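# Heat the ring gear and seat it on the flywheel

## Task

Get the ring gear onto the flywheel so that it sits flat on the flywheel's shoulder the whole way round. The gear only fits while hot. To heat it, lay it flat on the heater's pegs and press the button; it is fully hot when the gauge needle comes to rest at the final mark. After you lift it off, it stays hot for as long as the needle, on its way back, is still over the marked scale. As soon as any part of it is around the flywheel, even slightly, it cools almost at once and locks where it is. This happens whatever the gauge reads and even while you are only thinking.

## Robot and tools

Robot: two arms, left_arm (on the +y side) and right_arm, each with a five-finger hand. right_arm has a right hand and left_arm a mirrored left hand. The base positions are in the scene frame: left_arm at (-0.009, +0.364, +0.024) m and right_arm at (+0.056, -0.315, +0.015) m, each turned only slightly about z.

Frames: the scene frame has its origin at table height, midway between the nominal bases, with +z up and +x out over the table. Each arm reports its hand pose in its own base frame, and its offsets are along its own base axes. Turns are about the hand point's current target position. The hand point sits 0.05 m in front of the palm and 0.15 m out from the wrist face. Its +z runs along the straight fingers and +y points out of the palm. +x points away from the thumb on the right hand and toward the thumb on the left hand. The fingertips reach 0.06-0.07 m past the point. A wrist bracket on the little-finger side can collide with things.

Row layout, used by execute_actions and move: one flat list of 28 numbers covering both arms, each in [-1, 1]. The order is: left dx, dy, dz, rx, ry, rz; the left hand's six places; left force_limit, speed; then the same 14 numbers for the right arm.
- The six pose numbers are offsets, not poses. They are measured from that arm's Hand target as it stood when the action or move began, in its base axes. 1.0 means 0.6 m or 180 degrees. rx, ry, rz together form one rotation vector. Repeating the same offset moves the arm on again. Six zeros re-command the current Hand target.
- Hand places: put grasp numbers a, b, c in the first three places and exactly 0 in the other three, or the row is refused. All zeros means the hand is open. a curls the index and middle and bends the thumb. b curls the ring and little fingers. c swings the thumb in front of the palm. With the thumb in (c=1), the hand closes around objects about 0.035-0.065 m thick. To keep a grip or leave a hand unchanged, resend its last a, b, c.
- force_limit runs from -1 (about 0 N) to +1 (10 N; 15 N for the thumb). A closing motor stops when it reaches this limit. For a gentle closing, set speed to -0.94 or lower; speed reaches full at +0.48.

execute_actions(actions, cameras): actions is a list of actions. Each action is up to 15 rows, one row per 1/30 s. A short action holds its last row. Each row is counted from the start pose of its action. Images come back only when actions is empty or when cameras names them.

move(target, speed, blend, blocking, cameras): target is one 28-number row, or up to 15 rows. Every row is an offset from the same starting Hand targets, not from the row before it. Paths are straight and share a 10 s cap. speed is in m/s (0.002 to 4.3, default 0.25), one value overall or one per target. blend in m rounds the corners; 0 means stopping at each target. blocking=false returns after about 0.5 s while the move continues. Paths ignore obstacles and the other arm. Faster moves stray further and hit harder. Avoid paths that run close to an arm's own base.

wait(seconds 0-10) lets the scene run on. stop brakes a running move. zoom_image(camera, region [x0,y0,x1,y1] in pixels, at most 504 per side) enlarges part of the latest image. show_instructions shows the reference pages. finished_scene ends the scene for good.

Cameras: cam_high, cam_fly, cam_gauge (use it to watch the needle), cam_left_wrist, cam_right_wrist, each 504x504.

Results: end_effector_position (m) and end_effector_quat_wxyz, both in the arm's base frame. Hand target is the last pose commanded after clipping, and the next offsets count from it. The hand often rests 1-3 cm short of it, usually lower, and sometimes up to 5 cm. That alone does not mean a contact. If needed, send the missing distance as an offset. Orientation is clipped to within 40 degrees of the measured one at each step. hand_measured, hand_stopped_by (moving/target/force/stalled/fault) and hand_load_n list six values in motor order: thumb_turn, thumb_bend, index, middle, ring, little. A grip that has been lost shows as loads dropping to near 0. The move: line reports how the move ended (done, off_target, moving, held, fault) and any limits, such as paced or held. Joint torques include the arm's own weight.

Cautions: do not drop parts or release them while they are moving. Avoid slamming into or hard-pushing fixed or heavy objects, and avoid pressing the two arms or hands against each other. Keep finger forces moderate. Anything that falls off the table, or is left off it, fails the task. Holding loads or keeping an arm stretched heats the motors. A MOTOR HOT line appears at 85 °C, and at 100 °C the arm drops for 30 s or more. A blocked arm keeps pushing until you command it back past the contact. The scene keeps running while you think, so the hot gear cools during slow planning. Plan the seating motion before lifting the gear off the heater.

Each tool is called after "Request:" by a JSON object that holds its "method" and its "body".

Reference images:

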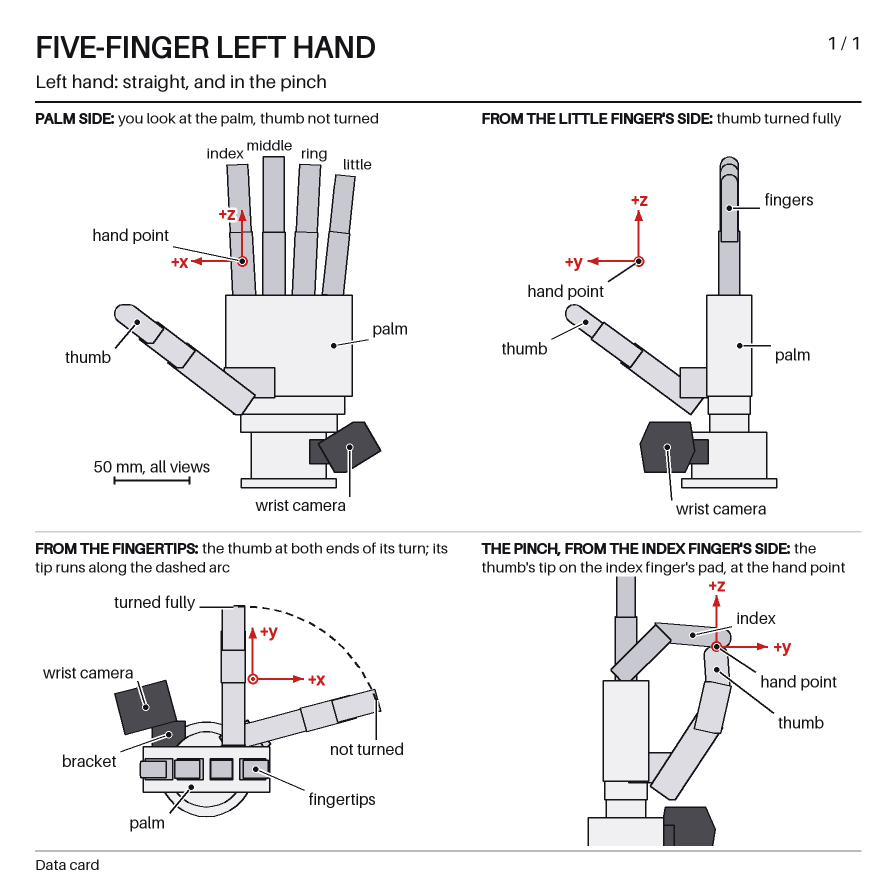

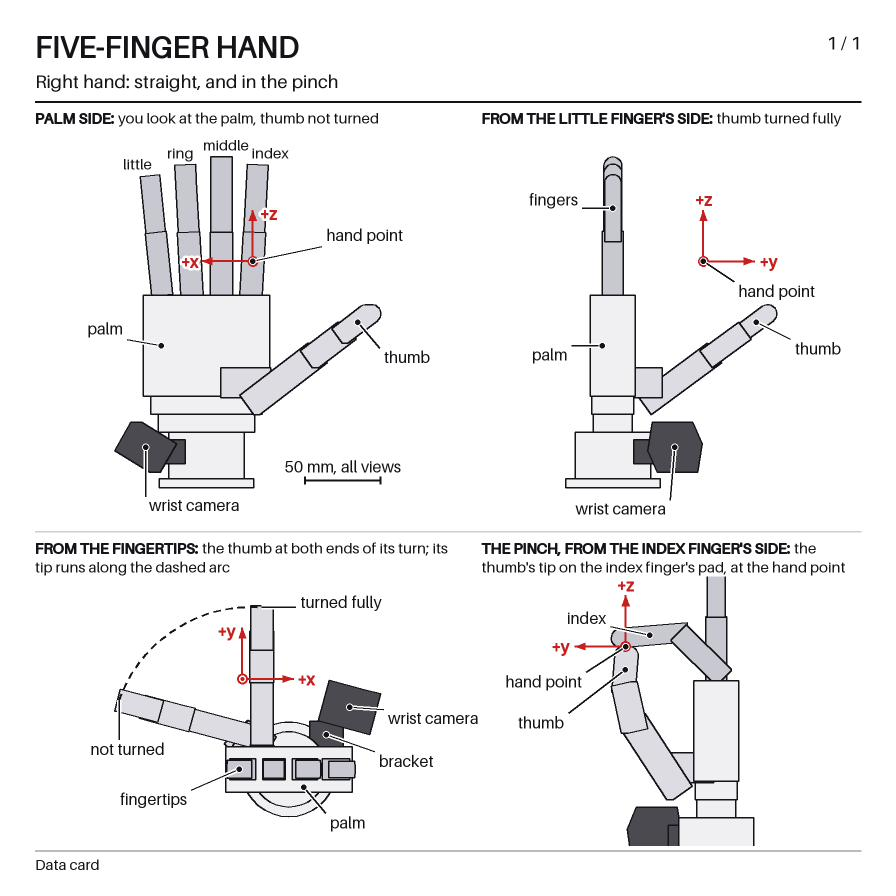

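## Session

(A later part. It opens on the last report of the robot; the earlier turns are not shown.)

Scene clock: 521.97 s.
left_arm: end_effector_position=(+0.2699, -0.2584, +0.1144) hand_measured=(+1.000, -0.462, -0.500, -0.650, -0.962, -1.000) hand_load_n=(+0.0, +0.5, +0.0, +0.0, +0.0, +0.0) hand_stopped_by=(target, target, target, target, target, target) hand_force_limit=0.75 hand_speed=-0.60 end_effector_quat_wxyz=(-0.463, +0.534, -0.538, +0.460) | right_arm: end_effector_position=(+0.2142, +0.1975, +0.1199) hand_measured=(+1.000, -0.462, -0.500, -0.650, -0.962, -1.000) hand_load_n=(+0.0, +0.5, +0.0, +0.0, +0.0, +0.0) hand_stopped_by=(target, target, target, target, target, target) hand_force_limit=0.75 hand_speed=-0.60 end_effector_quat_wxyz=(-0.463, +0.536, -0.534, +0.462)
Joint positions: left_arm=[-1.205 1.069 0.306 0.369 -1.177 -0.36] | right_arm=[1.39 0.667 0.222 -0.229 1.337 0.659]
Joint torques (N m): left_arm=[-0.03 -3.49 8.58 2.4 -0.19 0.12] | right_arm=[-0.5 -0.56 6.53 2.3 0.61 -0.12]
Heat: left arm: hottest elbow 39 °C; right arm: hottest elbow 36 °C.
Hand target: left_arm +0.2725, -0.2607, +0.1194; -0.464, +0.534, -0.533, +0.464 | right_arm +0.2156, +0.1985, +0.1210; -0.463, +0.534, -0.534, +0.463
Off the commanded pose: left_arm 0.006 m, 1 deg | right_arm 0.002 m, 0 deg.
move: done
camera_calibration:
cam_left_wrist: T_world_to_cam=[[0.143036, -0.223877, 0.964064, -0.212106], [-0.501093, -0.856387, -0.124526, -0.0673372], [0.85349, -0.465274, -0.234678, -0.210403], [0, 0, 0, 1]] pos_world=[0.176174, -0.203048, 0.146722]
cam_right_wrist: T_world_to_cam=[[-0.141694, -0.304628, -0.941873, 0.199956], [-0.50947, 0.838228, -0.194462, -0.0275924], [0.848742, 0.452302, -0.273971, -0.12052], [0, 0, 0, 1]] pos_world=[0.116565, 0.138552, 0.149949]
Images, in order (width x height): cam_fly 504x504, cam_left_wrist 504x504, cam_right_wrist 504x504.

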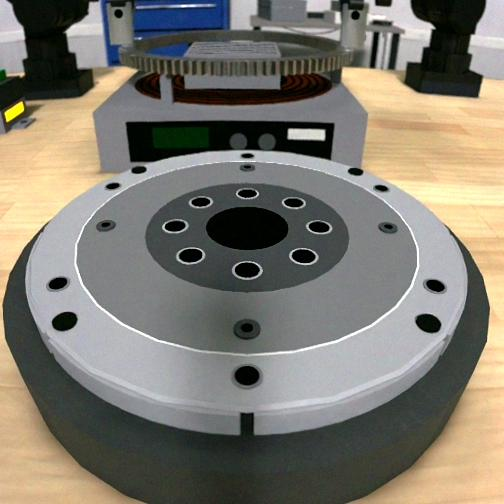

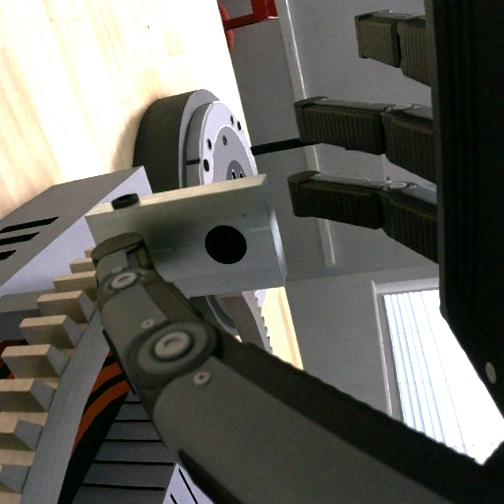

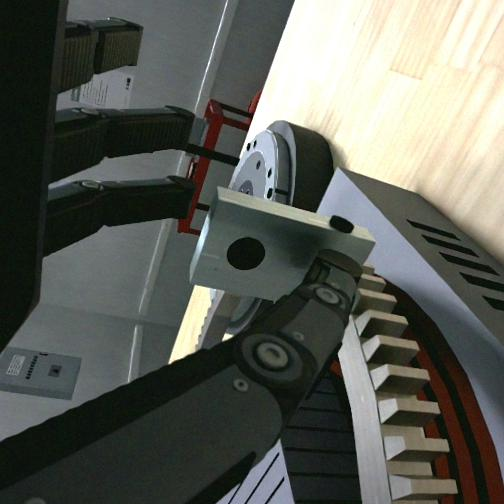

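Request:
{"method": "move", "body": {"target": [0, 0.0, 0, 0, 0, 0, 0.95, 0, 1, 0, 0, 0, 0.85, -0.88, 0, 0, 0, 0, 0, 0, 0.95, 0, 1, 0, 0, 0, 0.85, -0.88], "speed": 0.1, "cameras": ["cam_left_wrist", "cam_right_wrist", "cam_fly", "cam_gauge"]}}

Request:
{"method": "zoom_image", "body": {"camera": "cam_fly", "region": [60, 0, 160, 100]}}

Request:
{"method": "zoom_image", "body": {"camera": "cam_fly", "region": [300, 0, 400, 100]}}

Scene clock: 527.67 s.
left_arm: end_effector_position=(+0.2671, -0.2592, +0.1117) hand_measured=(+1.000, -0.116, +0.154, +0.138, -0.858, -1.000) hand_load_n=(+0.0, +14.0, +11.0, +13.0, +0.0, +0.0) hand_stopped_by=(target, force, force, force, target, target) hand_force_limit=0.85 hand_speed=-0.88 end_effector_quat_wxyz=(-0.461, +0.530, -0.543, +0.460) | right_arm: end_effector_position=(+0.2133, +0.1970, +0.1153) hand_measured=(+1.000, -0.126, +0.142, +0.138, -0.858, -1.000) hand_load_n=(+1.0, +14.0, +12.0, +9.0, +0.0, +0.0) hand_stopped_by=(target, force, force, force, target, target) hand_force_limit=0.85 hand_speed=-0.88 end_effector_quat_wxyz=(-0.459, +0.542, -0.531, +0.463)
Joint positions: left_arm=[-1.213 1.07 0.302 0.369 -1.174 -0.358] | right_arm=[1.391 0.676 0.217 -0.229 1.332 0.659]
Joint torques (N m): left_arm=[-0.03 -3.43 9.01 2.43 -0.29 0.11] | right_arm=[-0.5 -0.91 6.74 2.39 0.8 -0.09]
Heat: left arm: hottest elbow 39 °C; right arm: hottest elbow 36 °C.
Hand target: left_arm +0.2725, -0.2607, +0.1194; -0.464, +0.534, -0.533, +0.464 | right_arm +0.2156, +0.1985, +0.1210; -0.463, +0.534, -0.534, +0.463
Off the commanded pose: left_arm 0.010 m, 1 deg | right_arm 0.006 m, 1 deg.
move: done
camera_calibration:
cam_left_wrist: T_world_to_cam=[[0.143752, -0.232044, 0.962024, -0.211289], [-0.510679, -0.850079, -0.128733, -0.0651911], [0.847668, -0.47278, -0.240701, -0.208794], [0, 0, 0, 1]] pos_world=[0.17407, -0.20316, 0.144616]
cam_right_wrist: T_world_to_cam=[[-0.145122, -0.317602, -0.937053, 0.198104], [-0.514807, 0.83302, -0.202613, -0.0255376], [0.844934, 0.452998, -0.284393, -0.118899], [0, 0, 0, 1]] pos_world=[0.116064, 0.138052, 0.146646]
Images, in order (width x height): cam_fly 504x504, cam_gauge 504x504, cam_left_wrist 504x504, cam_right_wrist 504x504.

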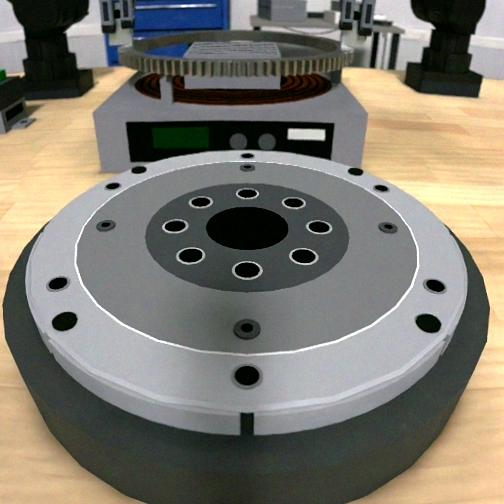

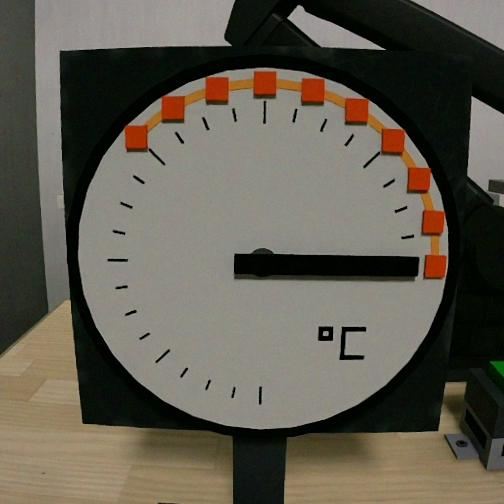

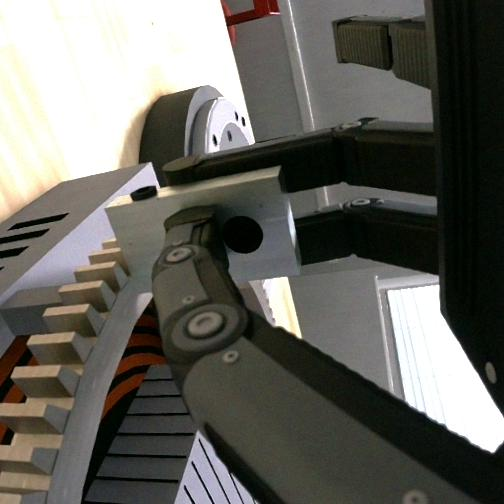

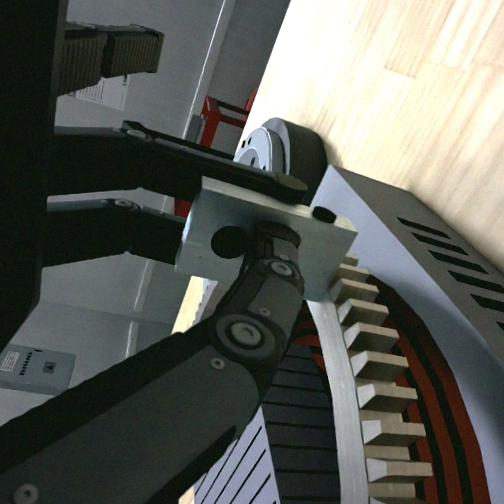

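Scaled by 5.040 from the camera's 504x504 image, which has a finer 720x720 frame.

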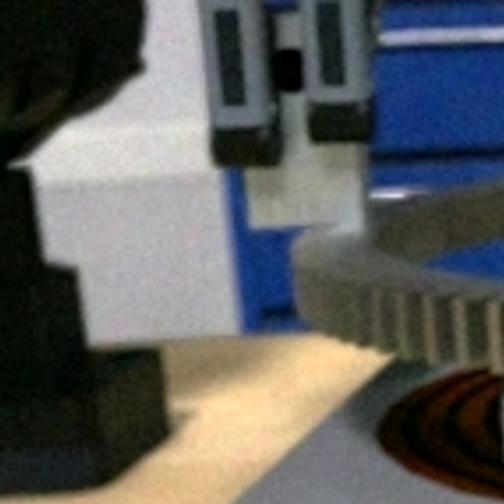

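Scaled by 5.040 from the camera's 504x504 image, which has a finer 720x720 frame.

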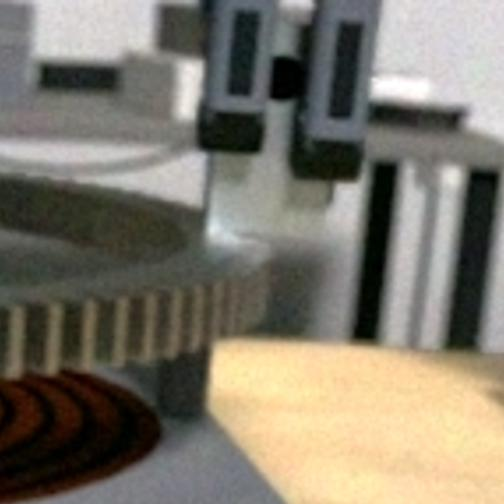

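Request:
{"method": "move", "body": {"target": [[0.0143, -0.0458, 0.1677, -0.0244, -0.0116, 0, 0.95, 0, 1, 0, 0, 0, 0.85, -0.88, 0.0087, 0.0292, 0.1617, 0.025, -0.0086, 0, 0.95, 0, 1, 0, 0, 0, 0.85, -0.88], [0.5658, -0.0092, 0.1177, -0.0123, -0.0309, -0.0064, 0.95, 0, 1, 0, 0, 0, 0.85, -0.88, 0.5702, 0.0297, 0.115, 0.0115, -0.0321, 0.0058, 0.95, 0, 1, 0, 0, 0, 0.85, -0.88], [0.5303, -0.0092, 0.0377, -0.0123, -0.0309, -0.0064, 0.95, 0, 1, 0, 0, 0, 0.85, -0.88, 0.5368, 0.0297, 0.035, 0.0115, -0.0321, 0.0058, 0.95, 0, 1, 0, 0, 0, 0.85, -0.88]], "speed": [0.12, 0.16, 0.12], "blend": [0.03, 0.02, 0], "cameras": ["cam_high", "cam_fly", "cam_gauge"]}}

Scene clock: 547.67 s.
left_arm: end_effector_position=(+0.5723, -0.2573, +0.0907) hand_measured=(+1.000, -0.116, +0.154, +0.136, -0.858, -1.000) hand_load_n=(+2.5, +11.5, +17.0, +8.5, -0.5, +0.0) hand_stopped_by=(target, force, force, force, target, target) hand_force_limit=0.85 hand_speed=-0.88 end_effector_quat_wxyz=(-0.461, +0.524, -0.549, +0.460) | right_arm: end_effector_position=(+0.5220, +0.2104, +0.0942) hand_measured=(+1.000, -0.128, +0.142, +0.138, -0.858, -1.000) hand_load_n=(+1.0, +14.5, +11.0, +7.5, -0.5, +0.0) hand_stopped_by=(target, force, force, force, target, target) hand_force_limit=0.85 hand_speed=-0.88 end_effector_quat_wxyz=(-0.463, +0.547, -0.526, +0.458)
Joint positions: left_arm=[-0.519 1.715 0.802 0.74 -0.489 -0.058] | right_arm=[0.479 1.573 0.613 0.791 0.449 0.059]
Joint torques (N m): left_arm=[-0.73 -15.27 10.28 4.64 -0.11 0.02] | right_arm=[-0.21 -14.21 6.63 4.89 0.39 -0.21]
Heat: left arm: hottest elbow 39 °C; right arm: hottest elbow 36 °C.
Hand target: left_arm +0.5907, -0.2663, +0.1421; -0.474, +0.514, -0.506, +0.504 | right_arm +0.5377, +0.2163, +0.1420; -0.504, +0.507, -0.513, +0.476
Off the commanded pose: left_arm 0.055 m, 7 deg | right_arm 0.051 m, 7 deg.
move: off_target (left_arm, right_arm)
Images, in order (width x height): cam_high 504x504, cam_fly 504x504, cam_gauge 504x504.

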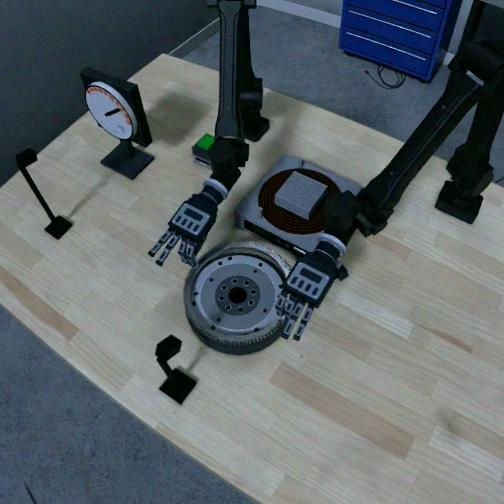

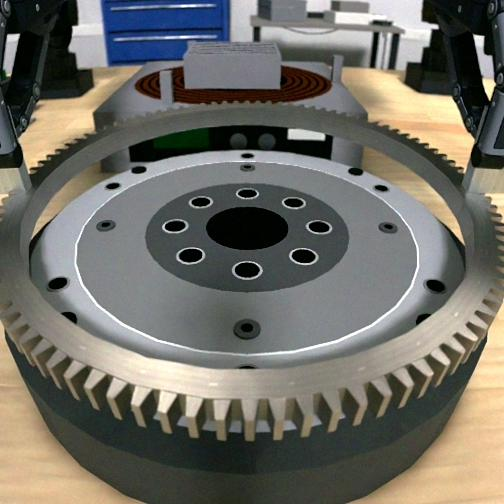

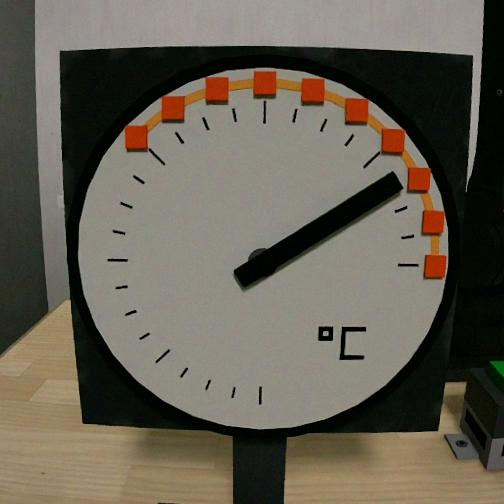

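Request:
{"method": "zoom_image", "body": {"camera": "cam_high", "region": [170, 225, 310, 365]}}

Scaled by 3.600 from the camera's 504x504 image, which has a finer 720x720 frame.

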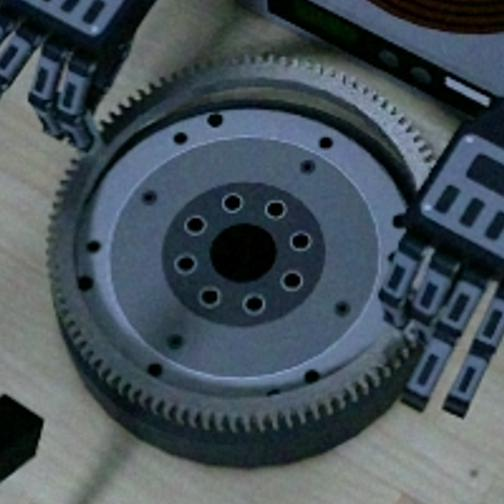

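Request:
{"method": "wait", "body": {"seconds": 0.1, "cameras": ["all"]}}

Scene clock: 549.77 s.
left_arm: end_effector_position=(+0.5723, -0.2573, +0.0907) hand_measured=(+1.000, -0.116, +0.154, +0.136, -0.858, -1.000) hand_load_n=(+2.5, +11.5, +17.0, +8.5, +0.0, +0.0) hand_stopped_by=(target, force, force, force, target, target) hand_force_limit=0.85 hand_speed=-0.88 end_effector_quat_wxyz=(-0.461, +0.524, -0.549, +0.460) | right_arm: end_effector_position=(+0.5220, +0.2104, +0.0942) hand_measured=(+1.000, -0.128, +0.142, +0.138, -0.858, -1.000) hand_load_n=(+1.0, +14.5, +11.0, +7.5, +0.0, +0.0) hand_stopped_by=(target, force, force, force, target, target) hand_force_limit=0.85 hand_speed=-0.88 end_effector_quat_wxyz=(-0.463, +0.547, -0.526, +0.458)
Joint positions: left_arm=[-0.519 1.715 0.802 0.74 -0.489 -0.058] | right_arm=[0.479 1.573 0.613 0.791 0.449 0.059]
Joint torques (N m): left_arm=[-0.67 -15.27 10.3 4.63 -0.11 0.01] | right_arm=[-0.03 -13.68 6.43 4.83 0.41 -0.12]
Heat: left arm: hottest elbow 39 °C; right arm: hottest elbow 36 °C.
Hand target: left_arm +0.5907, -0.2663, +0.1421; -0.474, +0.514, -0.506, +0.504 | right_arm +0.5377, +0.2163, +0.1420; -0.504, +0.507, -0.513, +0.476
Off the commanded pose: left_arm 0.055 m, 7 deg | right_arm 0.051 m, 7 deg.
wait: 0.10 s; at rest from the start
camera_calibration:
cam_left_wrist: T_world_to_cam=[[0.141298, -0.244416, 0.95932, -0.23605], [-0.523241, -0.841065, -0.137219, 0.0998545], [0.840389, -0.482567, -0.246729, -0.4695], [0, 0, 0, 1]] pos_world=[0.480164, -0.200276, 0.124311]
cam_right_wrist: T_world_to_cam=[[-0.140624, -0.320544, -0.936737, 0.225646], [-0.529969, 0.823546, -0.202251, 0.127962], [0.836276, 0.468, -0.285689, -0.390295], [0, 0, 0, 1]] pos_world=[0.425941, 0.149605, 0.125749]

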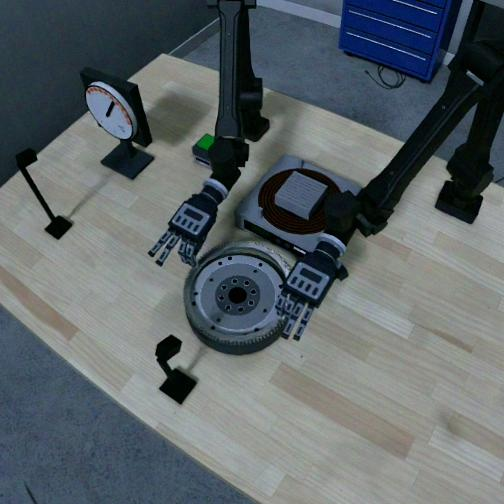

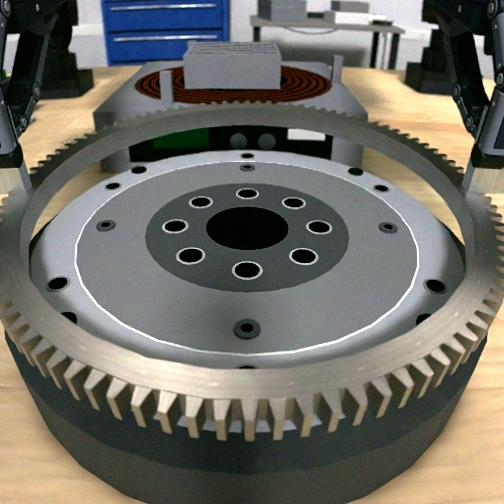

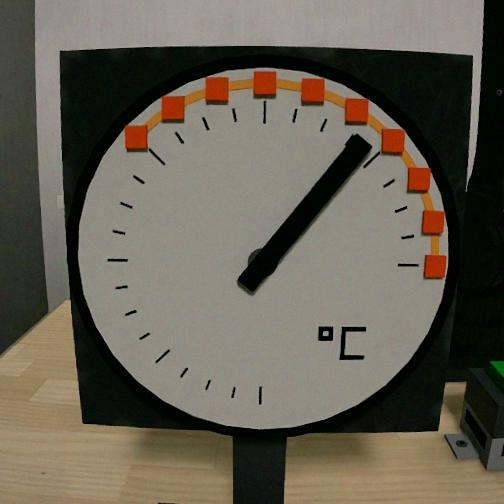

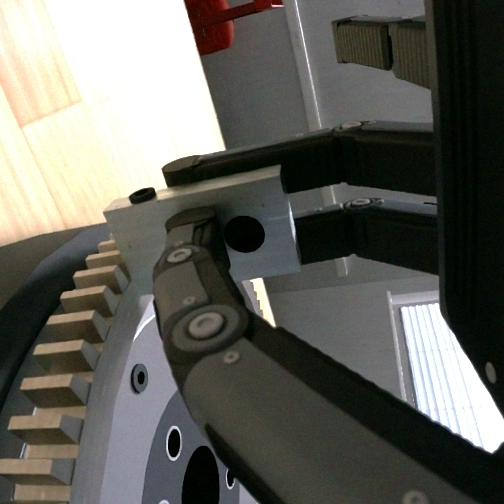

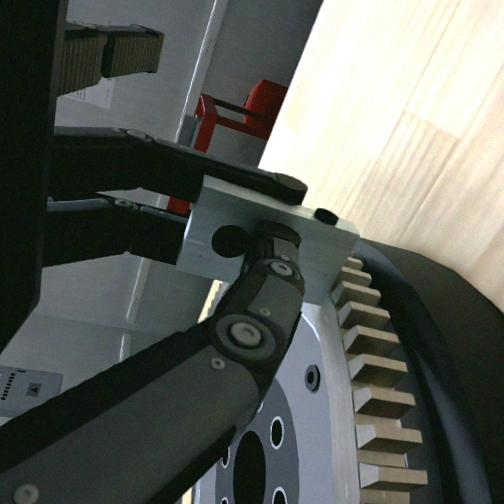

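Request:
{"method": "zoom_image", "body": {"camera": "cam_fly", "region": [0, 90, 252, 440]}}

Request:
{"method": "zoom_image", "body": {"camera": "cam_fly", "region": [252, 90, 504, 440]}}

Scaled by 1.440 from the camera's 504x504 image, which has a finer 720x720 frame.

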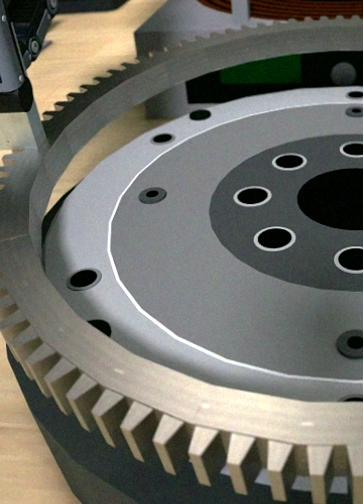

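Scaled by 1.440 from the camera's 504x504 image, which has a finer 720x720 frame.

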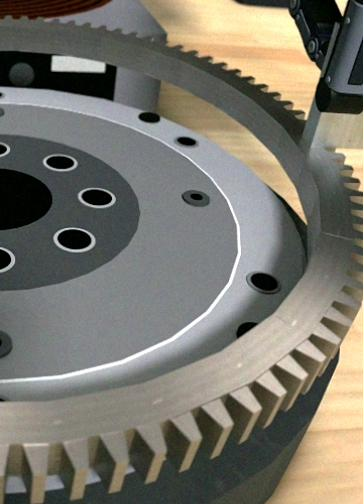

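Request:
{"method": "zoom_image", "body": {"camera": "cam_high", "region": [175, 230, 245, 300]}}

Request:
{"method": "zoom_image", "body": {"camera": "cam_high", "region": [235, 230, 305, 300]}}

Request:
{"method": "zoom_image", "body": {"camera": "cam_high", "region": [175, 290, 245, 360]}}

Request:
{"method": "zoom_image", "body": {"camera": "cam_high", "region": [235, 290, 305, 360]}}

Scaled by 7.200 from the camera's 504x504 image, which has a finer 720x720 frame.

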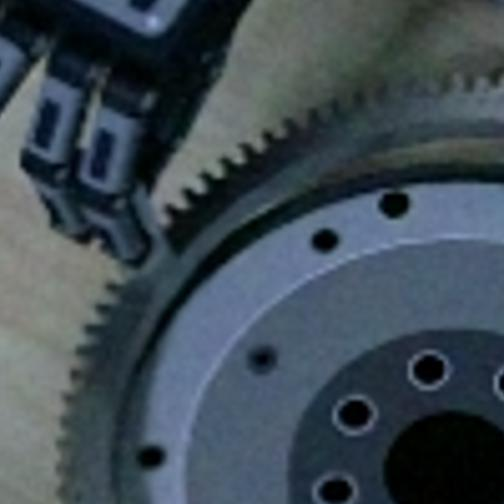

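Scaled by 7.200 from the camera's 504x504 image, which has a finer 720x720 frame.

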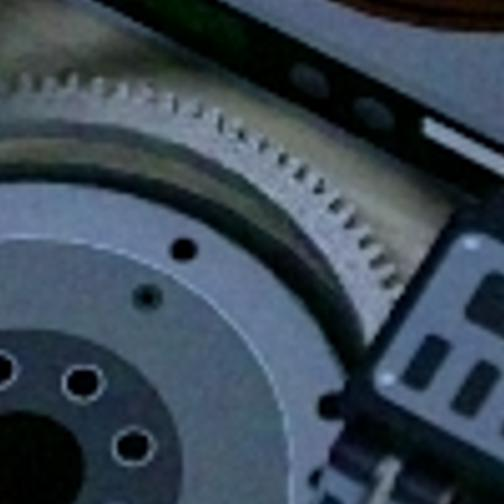

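Scaled by 7.200 from the camera's 504x504 image, which has a finer 720x720 frame.

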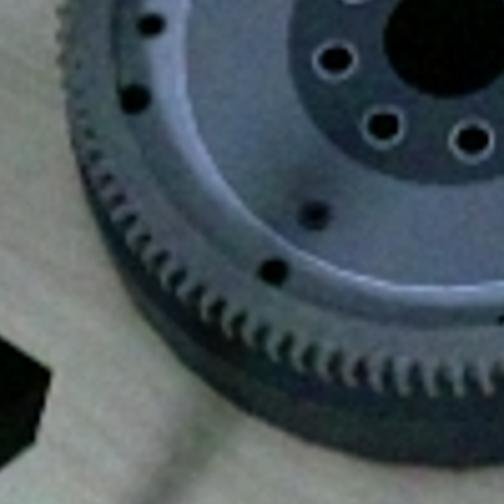

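Scaled by 7.200 from the camera's 504x504 image, which has a finer 720x720 frame.

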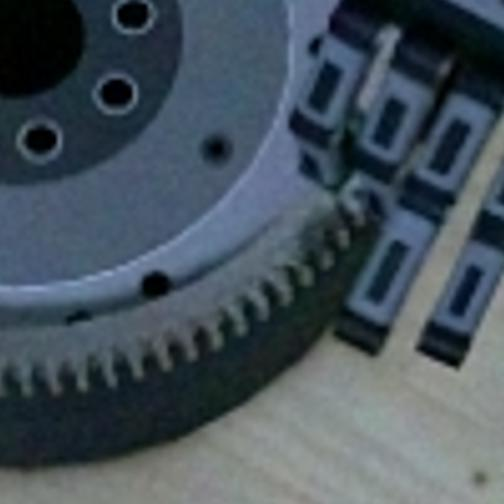

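Request:
{"method": "zoom_image", "body": {"camera": "cam_high", "region": [180, 250, 220, 290]}}

Request:
{"method": "zoom_image", "body": {"camera": "cam_high", "region": [240, 240, 290, 290]}}

Request:
{"method": "zoom_image", "body": {"camera": "cam_high", "region": [190, 310, 240, 360]}}

Request:
{"method": "zoom_image", "body": {"camera": "cam_high", "region": [240, 300, 290, 350]}}

Scaled by 12.600 from the camera's 504x504 image, which has a finer 720x720 frame.

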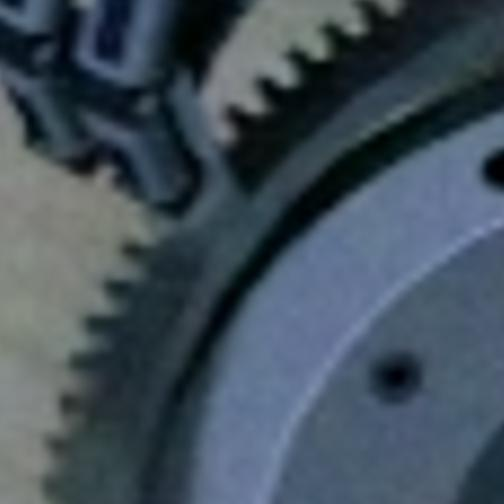

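Scaled by 10.080 from the camera's 504x504 image, which has a finer 720x720 frame.

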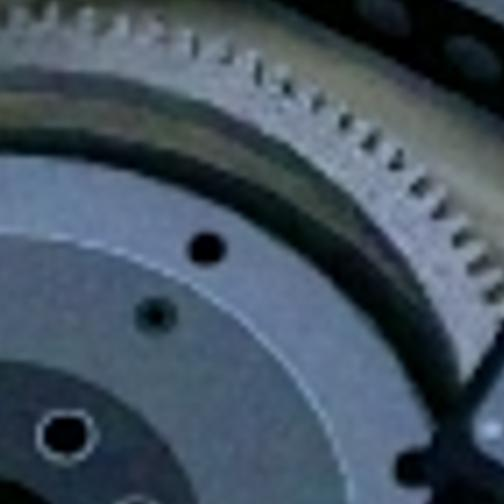

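Scaled by 10.080 from the camera's 504x504 image, which has a finer 720x720 frame.

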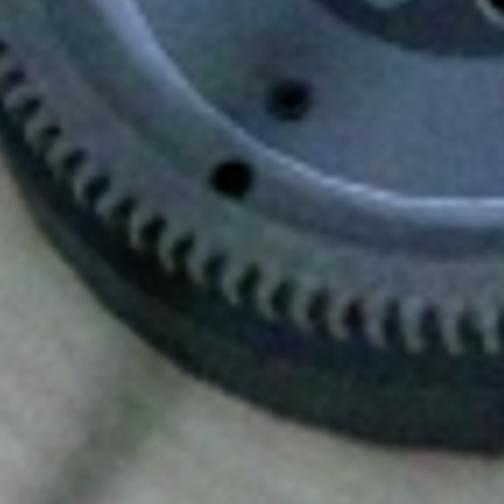

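Scaled by 10.080 from the camera's 504x504 image, which has a finer 720x720 frame.

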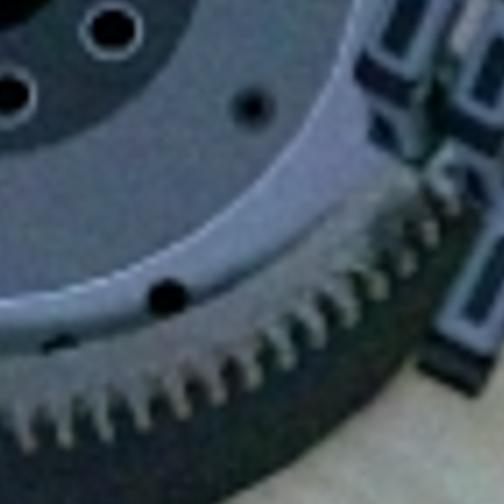

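Request:
{"method": "move", "body": {"target": [[0.0333, 0, 0.14, 0, 0, 0, 0.95, 0, 1, 0, 0, 0, 0.85, -0.88, 0.0333, 0, 0.14, 0, 0, 0, 0.95, 0, 1, 0, 0, 0, 0.85, -0.88], [0, 0, 0.0583, 0, 0, 0, 0.95, 0, 1, 0, 0, 0, 0.85, -0.88, 0, 0, 0.0583, 0, 0, 0, 0.95, 0, 1, 0, 0, 0, 0.85, -0.88]], "speed": [0.1, 0.12], "blend": [0.02, 0], "cameras": ["cam_gauge", "cam_fly", "cam_high"]}}

Scene clock: 575.90 s.
left_arm: end_effector_position=(+0.5727, -0.2574, +0.1214) hand_measured=(+1.000, -0.116, +0.154, +0.136, -0.858, -1.000) hand_load_n=(+2.0, +11.5, +17.0, +8.5, +0.0, +0.0) hand_stopped_by=(target, force, force, force, target, target) hand_force_limit=0.85 hand_speed=-0.88 end_effector_quat_wxyz=(-0.460, +0.524, -0.551, +0.458) | right_arm: end_effector_position=(+0.5214, +0.2109, +0.1246) hand_measured=(+1.000, -0.128, +0.142, +0.138, -0.858, -1.000) hand_load_n=(+1.0, +14.5, +11.5, +7.0, -0.5, +0.0) hand_stopped_by=(target, force, force, force, target, target) hand_force_limit=0.85 hand_speed=-0.88 end_effector_quat_wxyz=(-0.460, +0.550, -0.526, +0.457)
Joint positions: left_arm=[-0.519 1.641 0.825 0.639 -0.489 -0.056] | right_arm=[0.48 1.483 0.639 0.667 0.449 0.058]
Joint torques (N m): left_arm=[-0.97 -14.97 11.34 4.57 -0.1 0] | right_arm=[-0.03 -14.1 7.34 5.01 0.42 -0.12]
Heat: left arm: hottest elbow 38 °C; right arm: hottest elbow 36 °C.
Hand target: left_arm +0.5907, -0.2663, +0.1770; -0.474, +0.514, -0.506, +0.504 | right_arm +0.5377, +0.2163, +0.1770; -0.504, +0.507, -0.513, +0.476
Off the commanded pose: left_arm 0.059 m, 8 deg | right_arm 0.055 m, 7 deg.
move: off_target (left_arm, right_arm)
Images, in order (width x height): cam_high 504x504, cam_fly 504x504, cam_gauge 504x504.

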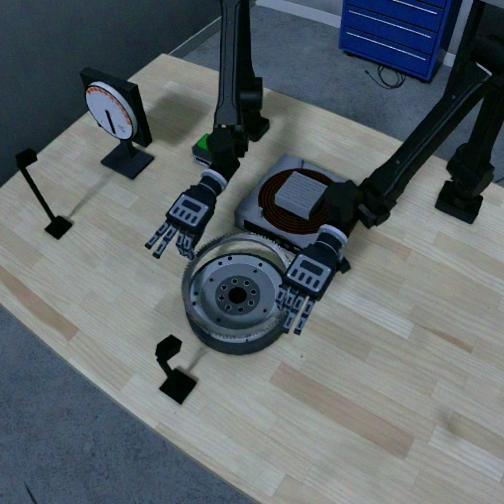

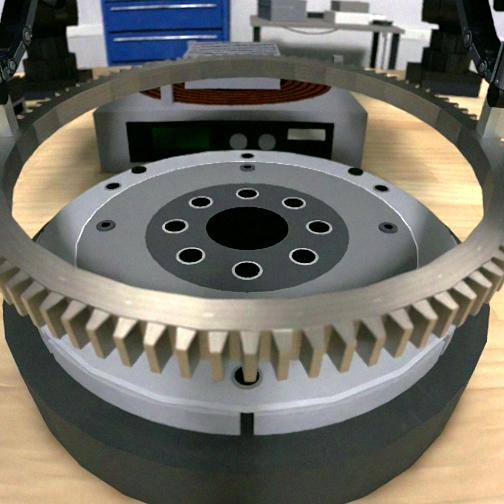

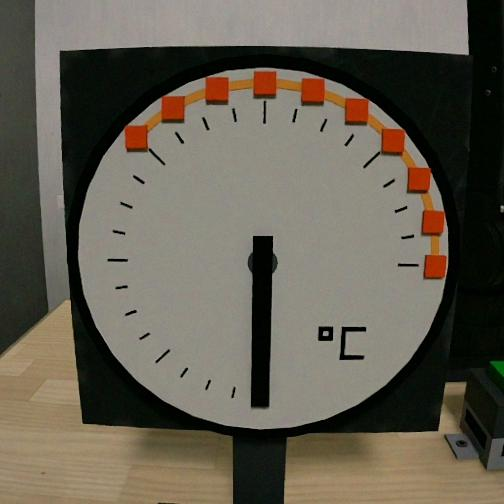

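Request:
{"method": "zoom_image", "body": {"camera": "cam_fly", "region": [200, 40, 300, 140]}}

Request:
{"method": "zoom_image", "body": {"camera": "cam_fly", "region": [180, 270, 320, 410]}}

Scaled by 5.040 from the camera's 504x504 image, which has a finer 720x720 frame.

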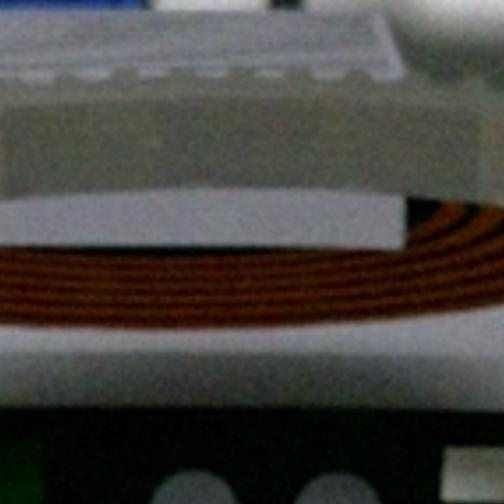

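Scaled by 3.600 from the camera's 504x504 image, which has a finer 720x720 frame.

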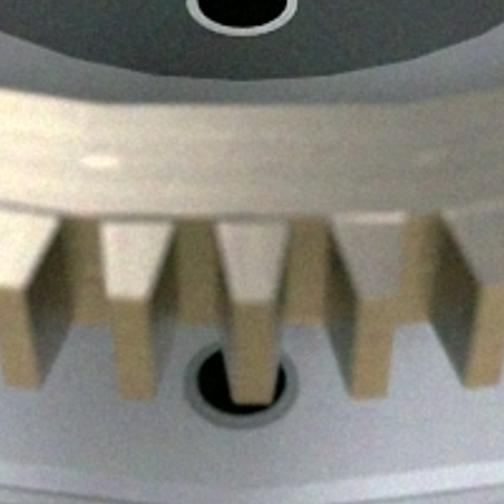

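Request:
{"method": "zoom_image", "body": {"camera": "cam_fly", "region": [0, 80, 100, 320]}}

Request:
{"method": "zoom_image", "body": {"camera": "cam_fly", "region": [404, 80, 504, 320]}}

Scaled by 2.100 from the camera's 504x504 image, which has a finer 720x720 frame.

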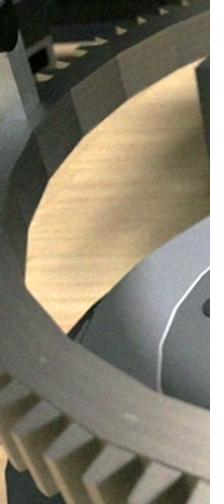

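Scaled by 2.100 from the camera's 504x504 image, which has a finer 720x720 frame.

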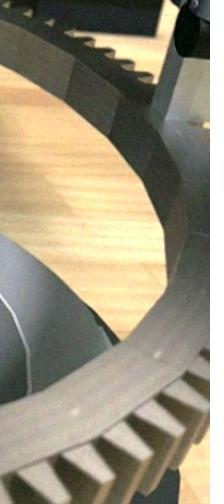

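Request:
{"method": "zoom_image", "body": {"camera": "cam_high", "region": [170, 220, 240, 290]}}

Request:
{"method": "zoom_image", "body": {"camera": "cam_high", "region": [230, 220, 300, 290]}}

Request:
{"method": "zoom_image", "body": {"camera": "cam_high", "region": [170, 280, 240, 350]}}

Request:
{"method": "zoom_image", "body": {"camera": "cam_high", "region": [230, 280, 300, 350]}}

Scaled by 7.200 from the camera's 504x504 image, which has a finer 720x720 frame.

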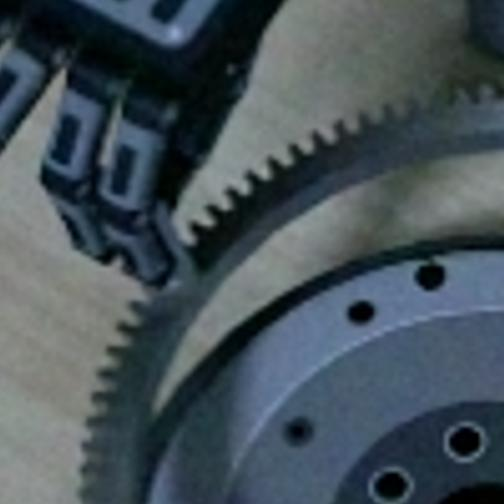

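Scaled by 7.200 from the camera's 504x504 image, which has a finer 720x720 frame.

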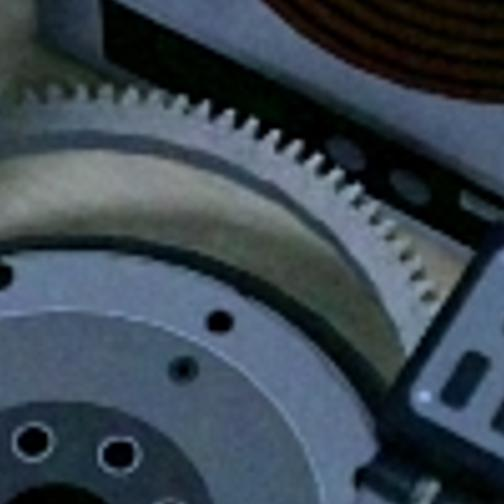

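Scaled by 7.200 from the camera's 504x504 image, which has a finer 720x720 frame.

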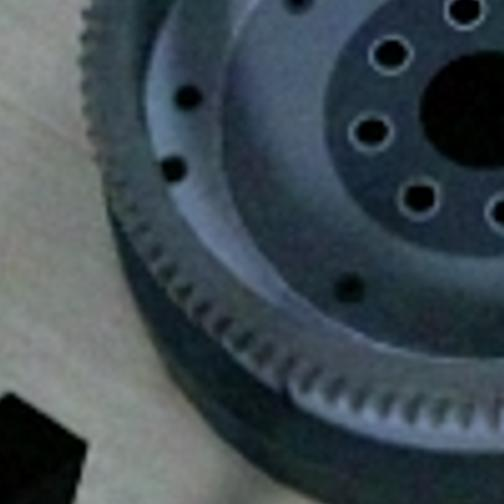

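Scaled by 7.200 from the camera's 504x504 image, which has a finer 720x720 frame.

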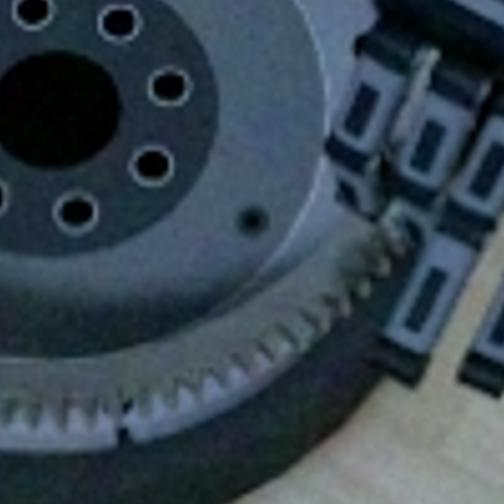

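Request:
{"method": "move", "body": {"target": [0, 0, 0, 0, -0.024, 0, 0.95, 0, 1, 0, 0, 0, 0.85, -0.88, 0, 0, 0, 0, -0.024, 0, 0.95, 0, 1, 0, 0, 0, 0.85, -0.88], "speed": 0.06, "cameras": ["cam_fly", "cam_high", "cam_left_wrist", "cam_right_wrist"]}}

Request:
{"method": "zoom_image", "body": {"camera": "cam_fly", "region": [200, 40, 300, 140]}}

Request:
{"method": "zoom_image", "body": {"camera": "cam_fly", "region": [180, 250, 320, 390]}}

Scene clock: 625.70 s.
left_arm: end_effector_position=(+0.5764, -0.2563, +0.1254) hand_measured=(+1.000, -0.116, +0.154, +0.136, -0.858, -1.000) hand_load_n=(+2.5, +11.0, +17.5, +8.0, -0.5, +0.0) hand_stopped_by=(target, force, force, force, target, target) hand_force_limit=0.85 hand_speed=-0.88 end_effector_quat_wxyz=(+0.480, -0.506, +0.531, -0.480) | right_arm: end_effector_position=(+0.5247, +0.2112, +0.1287) hand_measured=(+1.000, -0.128, +0.142, +0.138, -0.858, -1.000) hand_load_n=(+1.5, +13.5, +12.5, +7.0, -0.5, +0.0) hand_stopped_by=(target, force, force, force, target, target) hand_force_limit=0.85 hand_speed=-0.88 end_effector_quat_wxyz=(-0.483, +0.530, -0.508, +0.478)
Joint positions: left_arm=[-0.519 1.673 0.8 0.786 -0.494 -0.018] | right_arm=[0.483 1.523 0.613 0.824 0.455 0.022]
Joint torques (N m): left_arm=[-1.38 -14.68 10.65 4.68 -0.1 0.04] | right_arm=[0.67 -13.57 6.91 5.14 0.28 -0.19]
Heat: left arm: hottest elbow 40 °C; right arm: hottest elbow 36 °C.
Hand target: left_arm +0.5907, -0.2663, +0.1770; +0.493, -0.495, +0.488, -0.523 | right_arm +0.5377, +0.2163, +0.1770; -0.523, +0.488, -0.494, +0.494
Off the commanded pose: left_arm 0.055 m, 7 deg | right_arm 0.050 m, 7 deg.
move: off_target (left_arm, right_arm)
camera_calibration:
cam_left_wrist: T_world_to_cam=[[0.06826, -0.242069, 0.967855, -0.228034], [-0.511403, -0.84146, -0.174388, 0.105353], [0.856626, -0.48306, -0.181233, -0.481568], [0, 0, 0, 1]] pos_world=[0.481967, -0.199176, 0.1518]
cam_right_wrist: T_world_to_cam=[[-0.0694246, -0.319819, -0.944932, 0.222095], [-0.515686, 0.822348, -0.240442, 0.133315], [0.853961, 0.470595, -0.222017, -0.401189], [0, 0, 0, 1]] pos_world=[0.426767, 0.150197, 0.152848]
Images, in order (width x height): cam_high 504x504, cam_fly 504x504, cam_left_wrist 504x504, cam_right_wrist 504x504.

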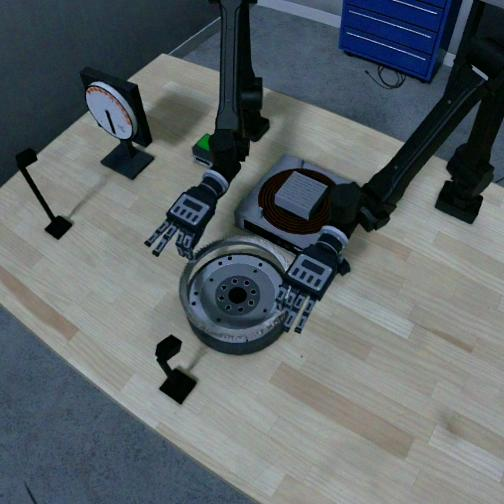

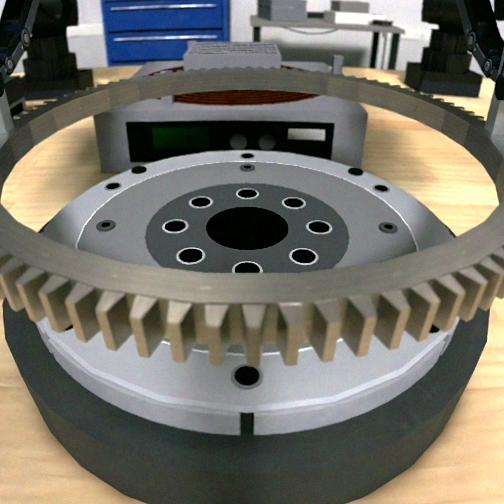

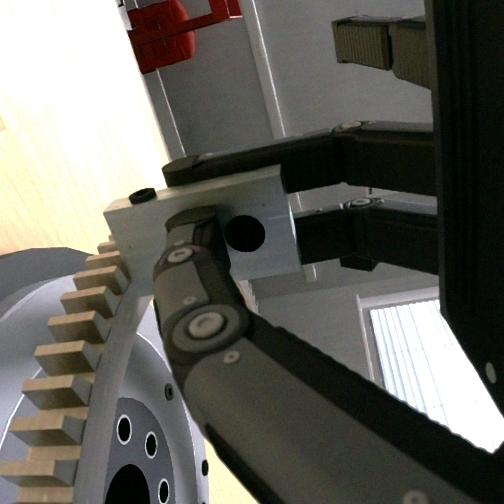

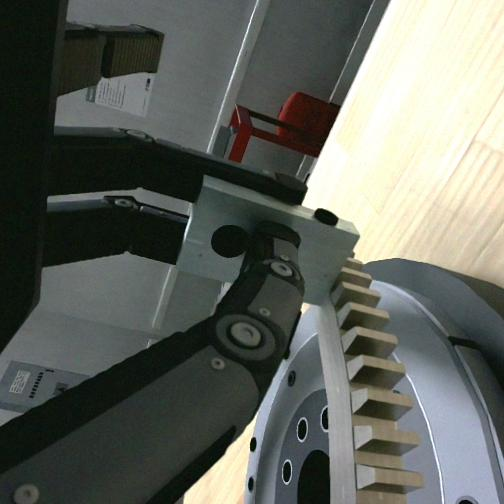

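Scaled by 5.040 from the camera's 504x504 image, which has a finer 720x720 frame.

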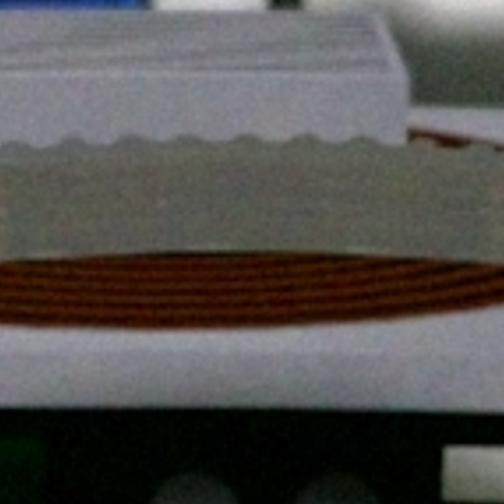

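Scaled by 3.600 from the camera's 504x504 image, which has a finer 720x720 frame.

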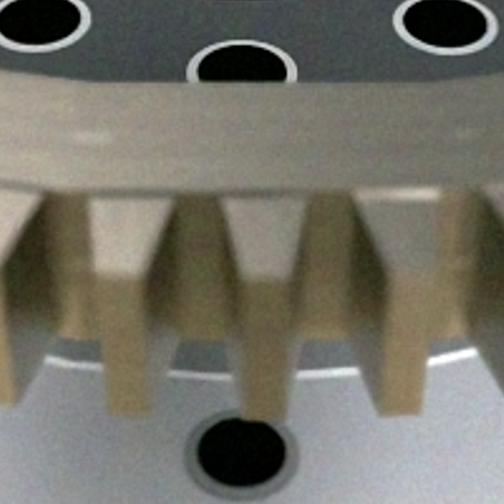

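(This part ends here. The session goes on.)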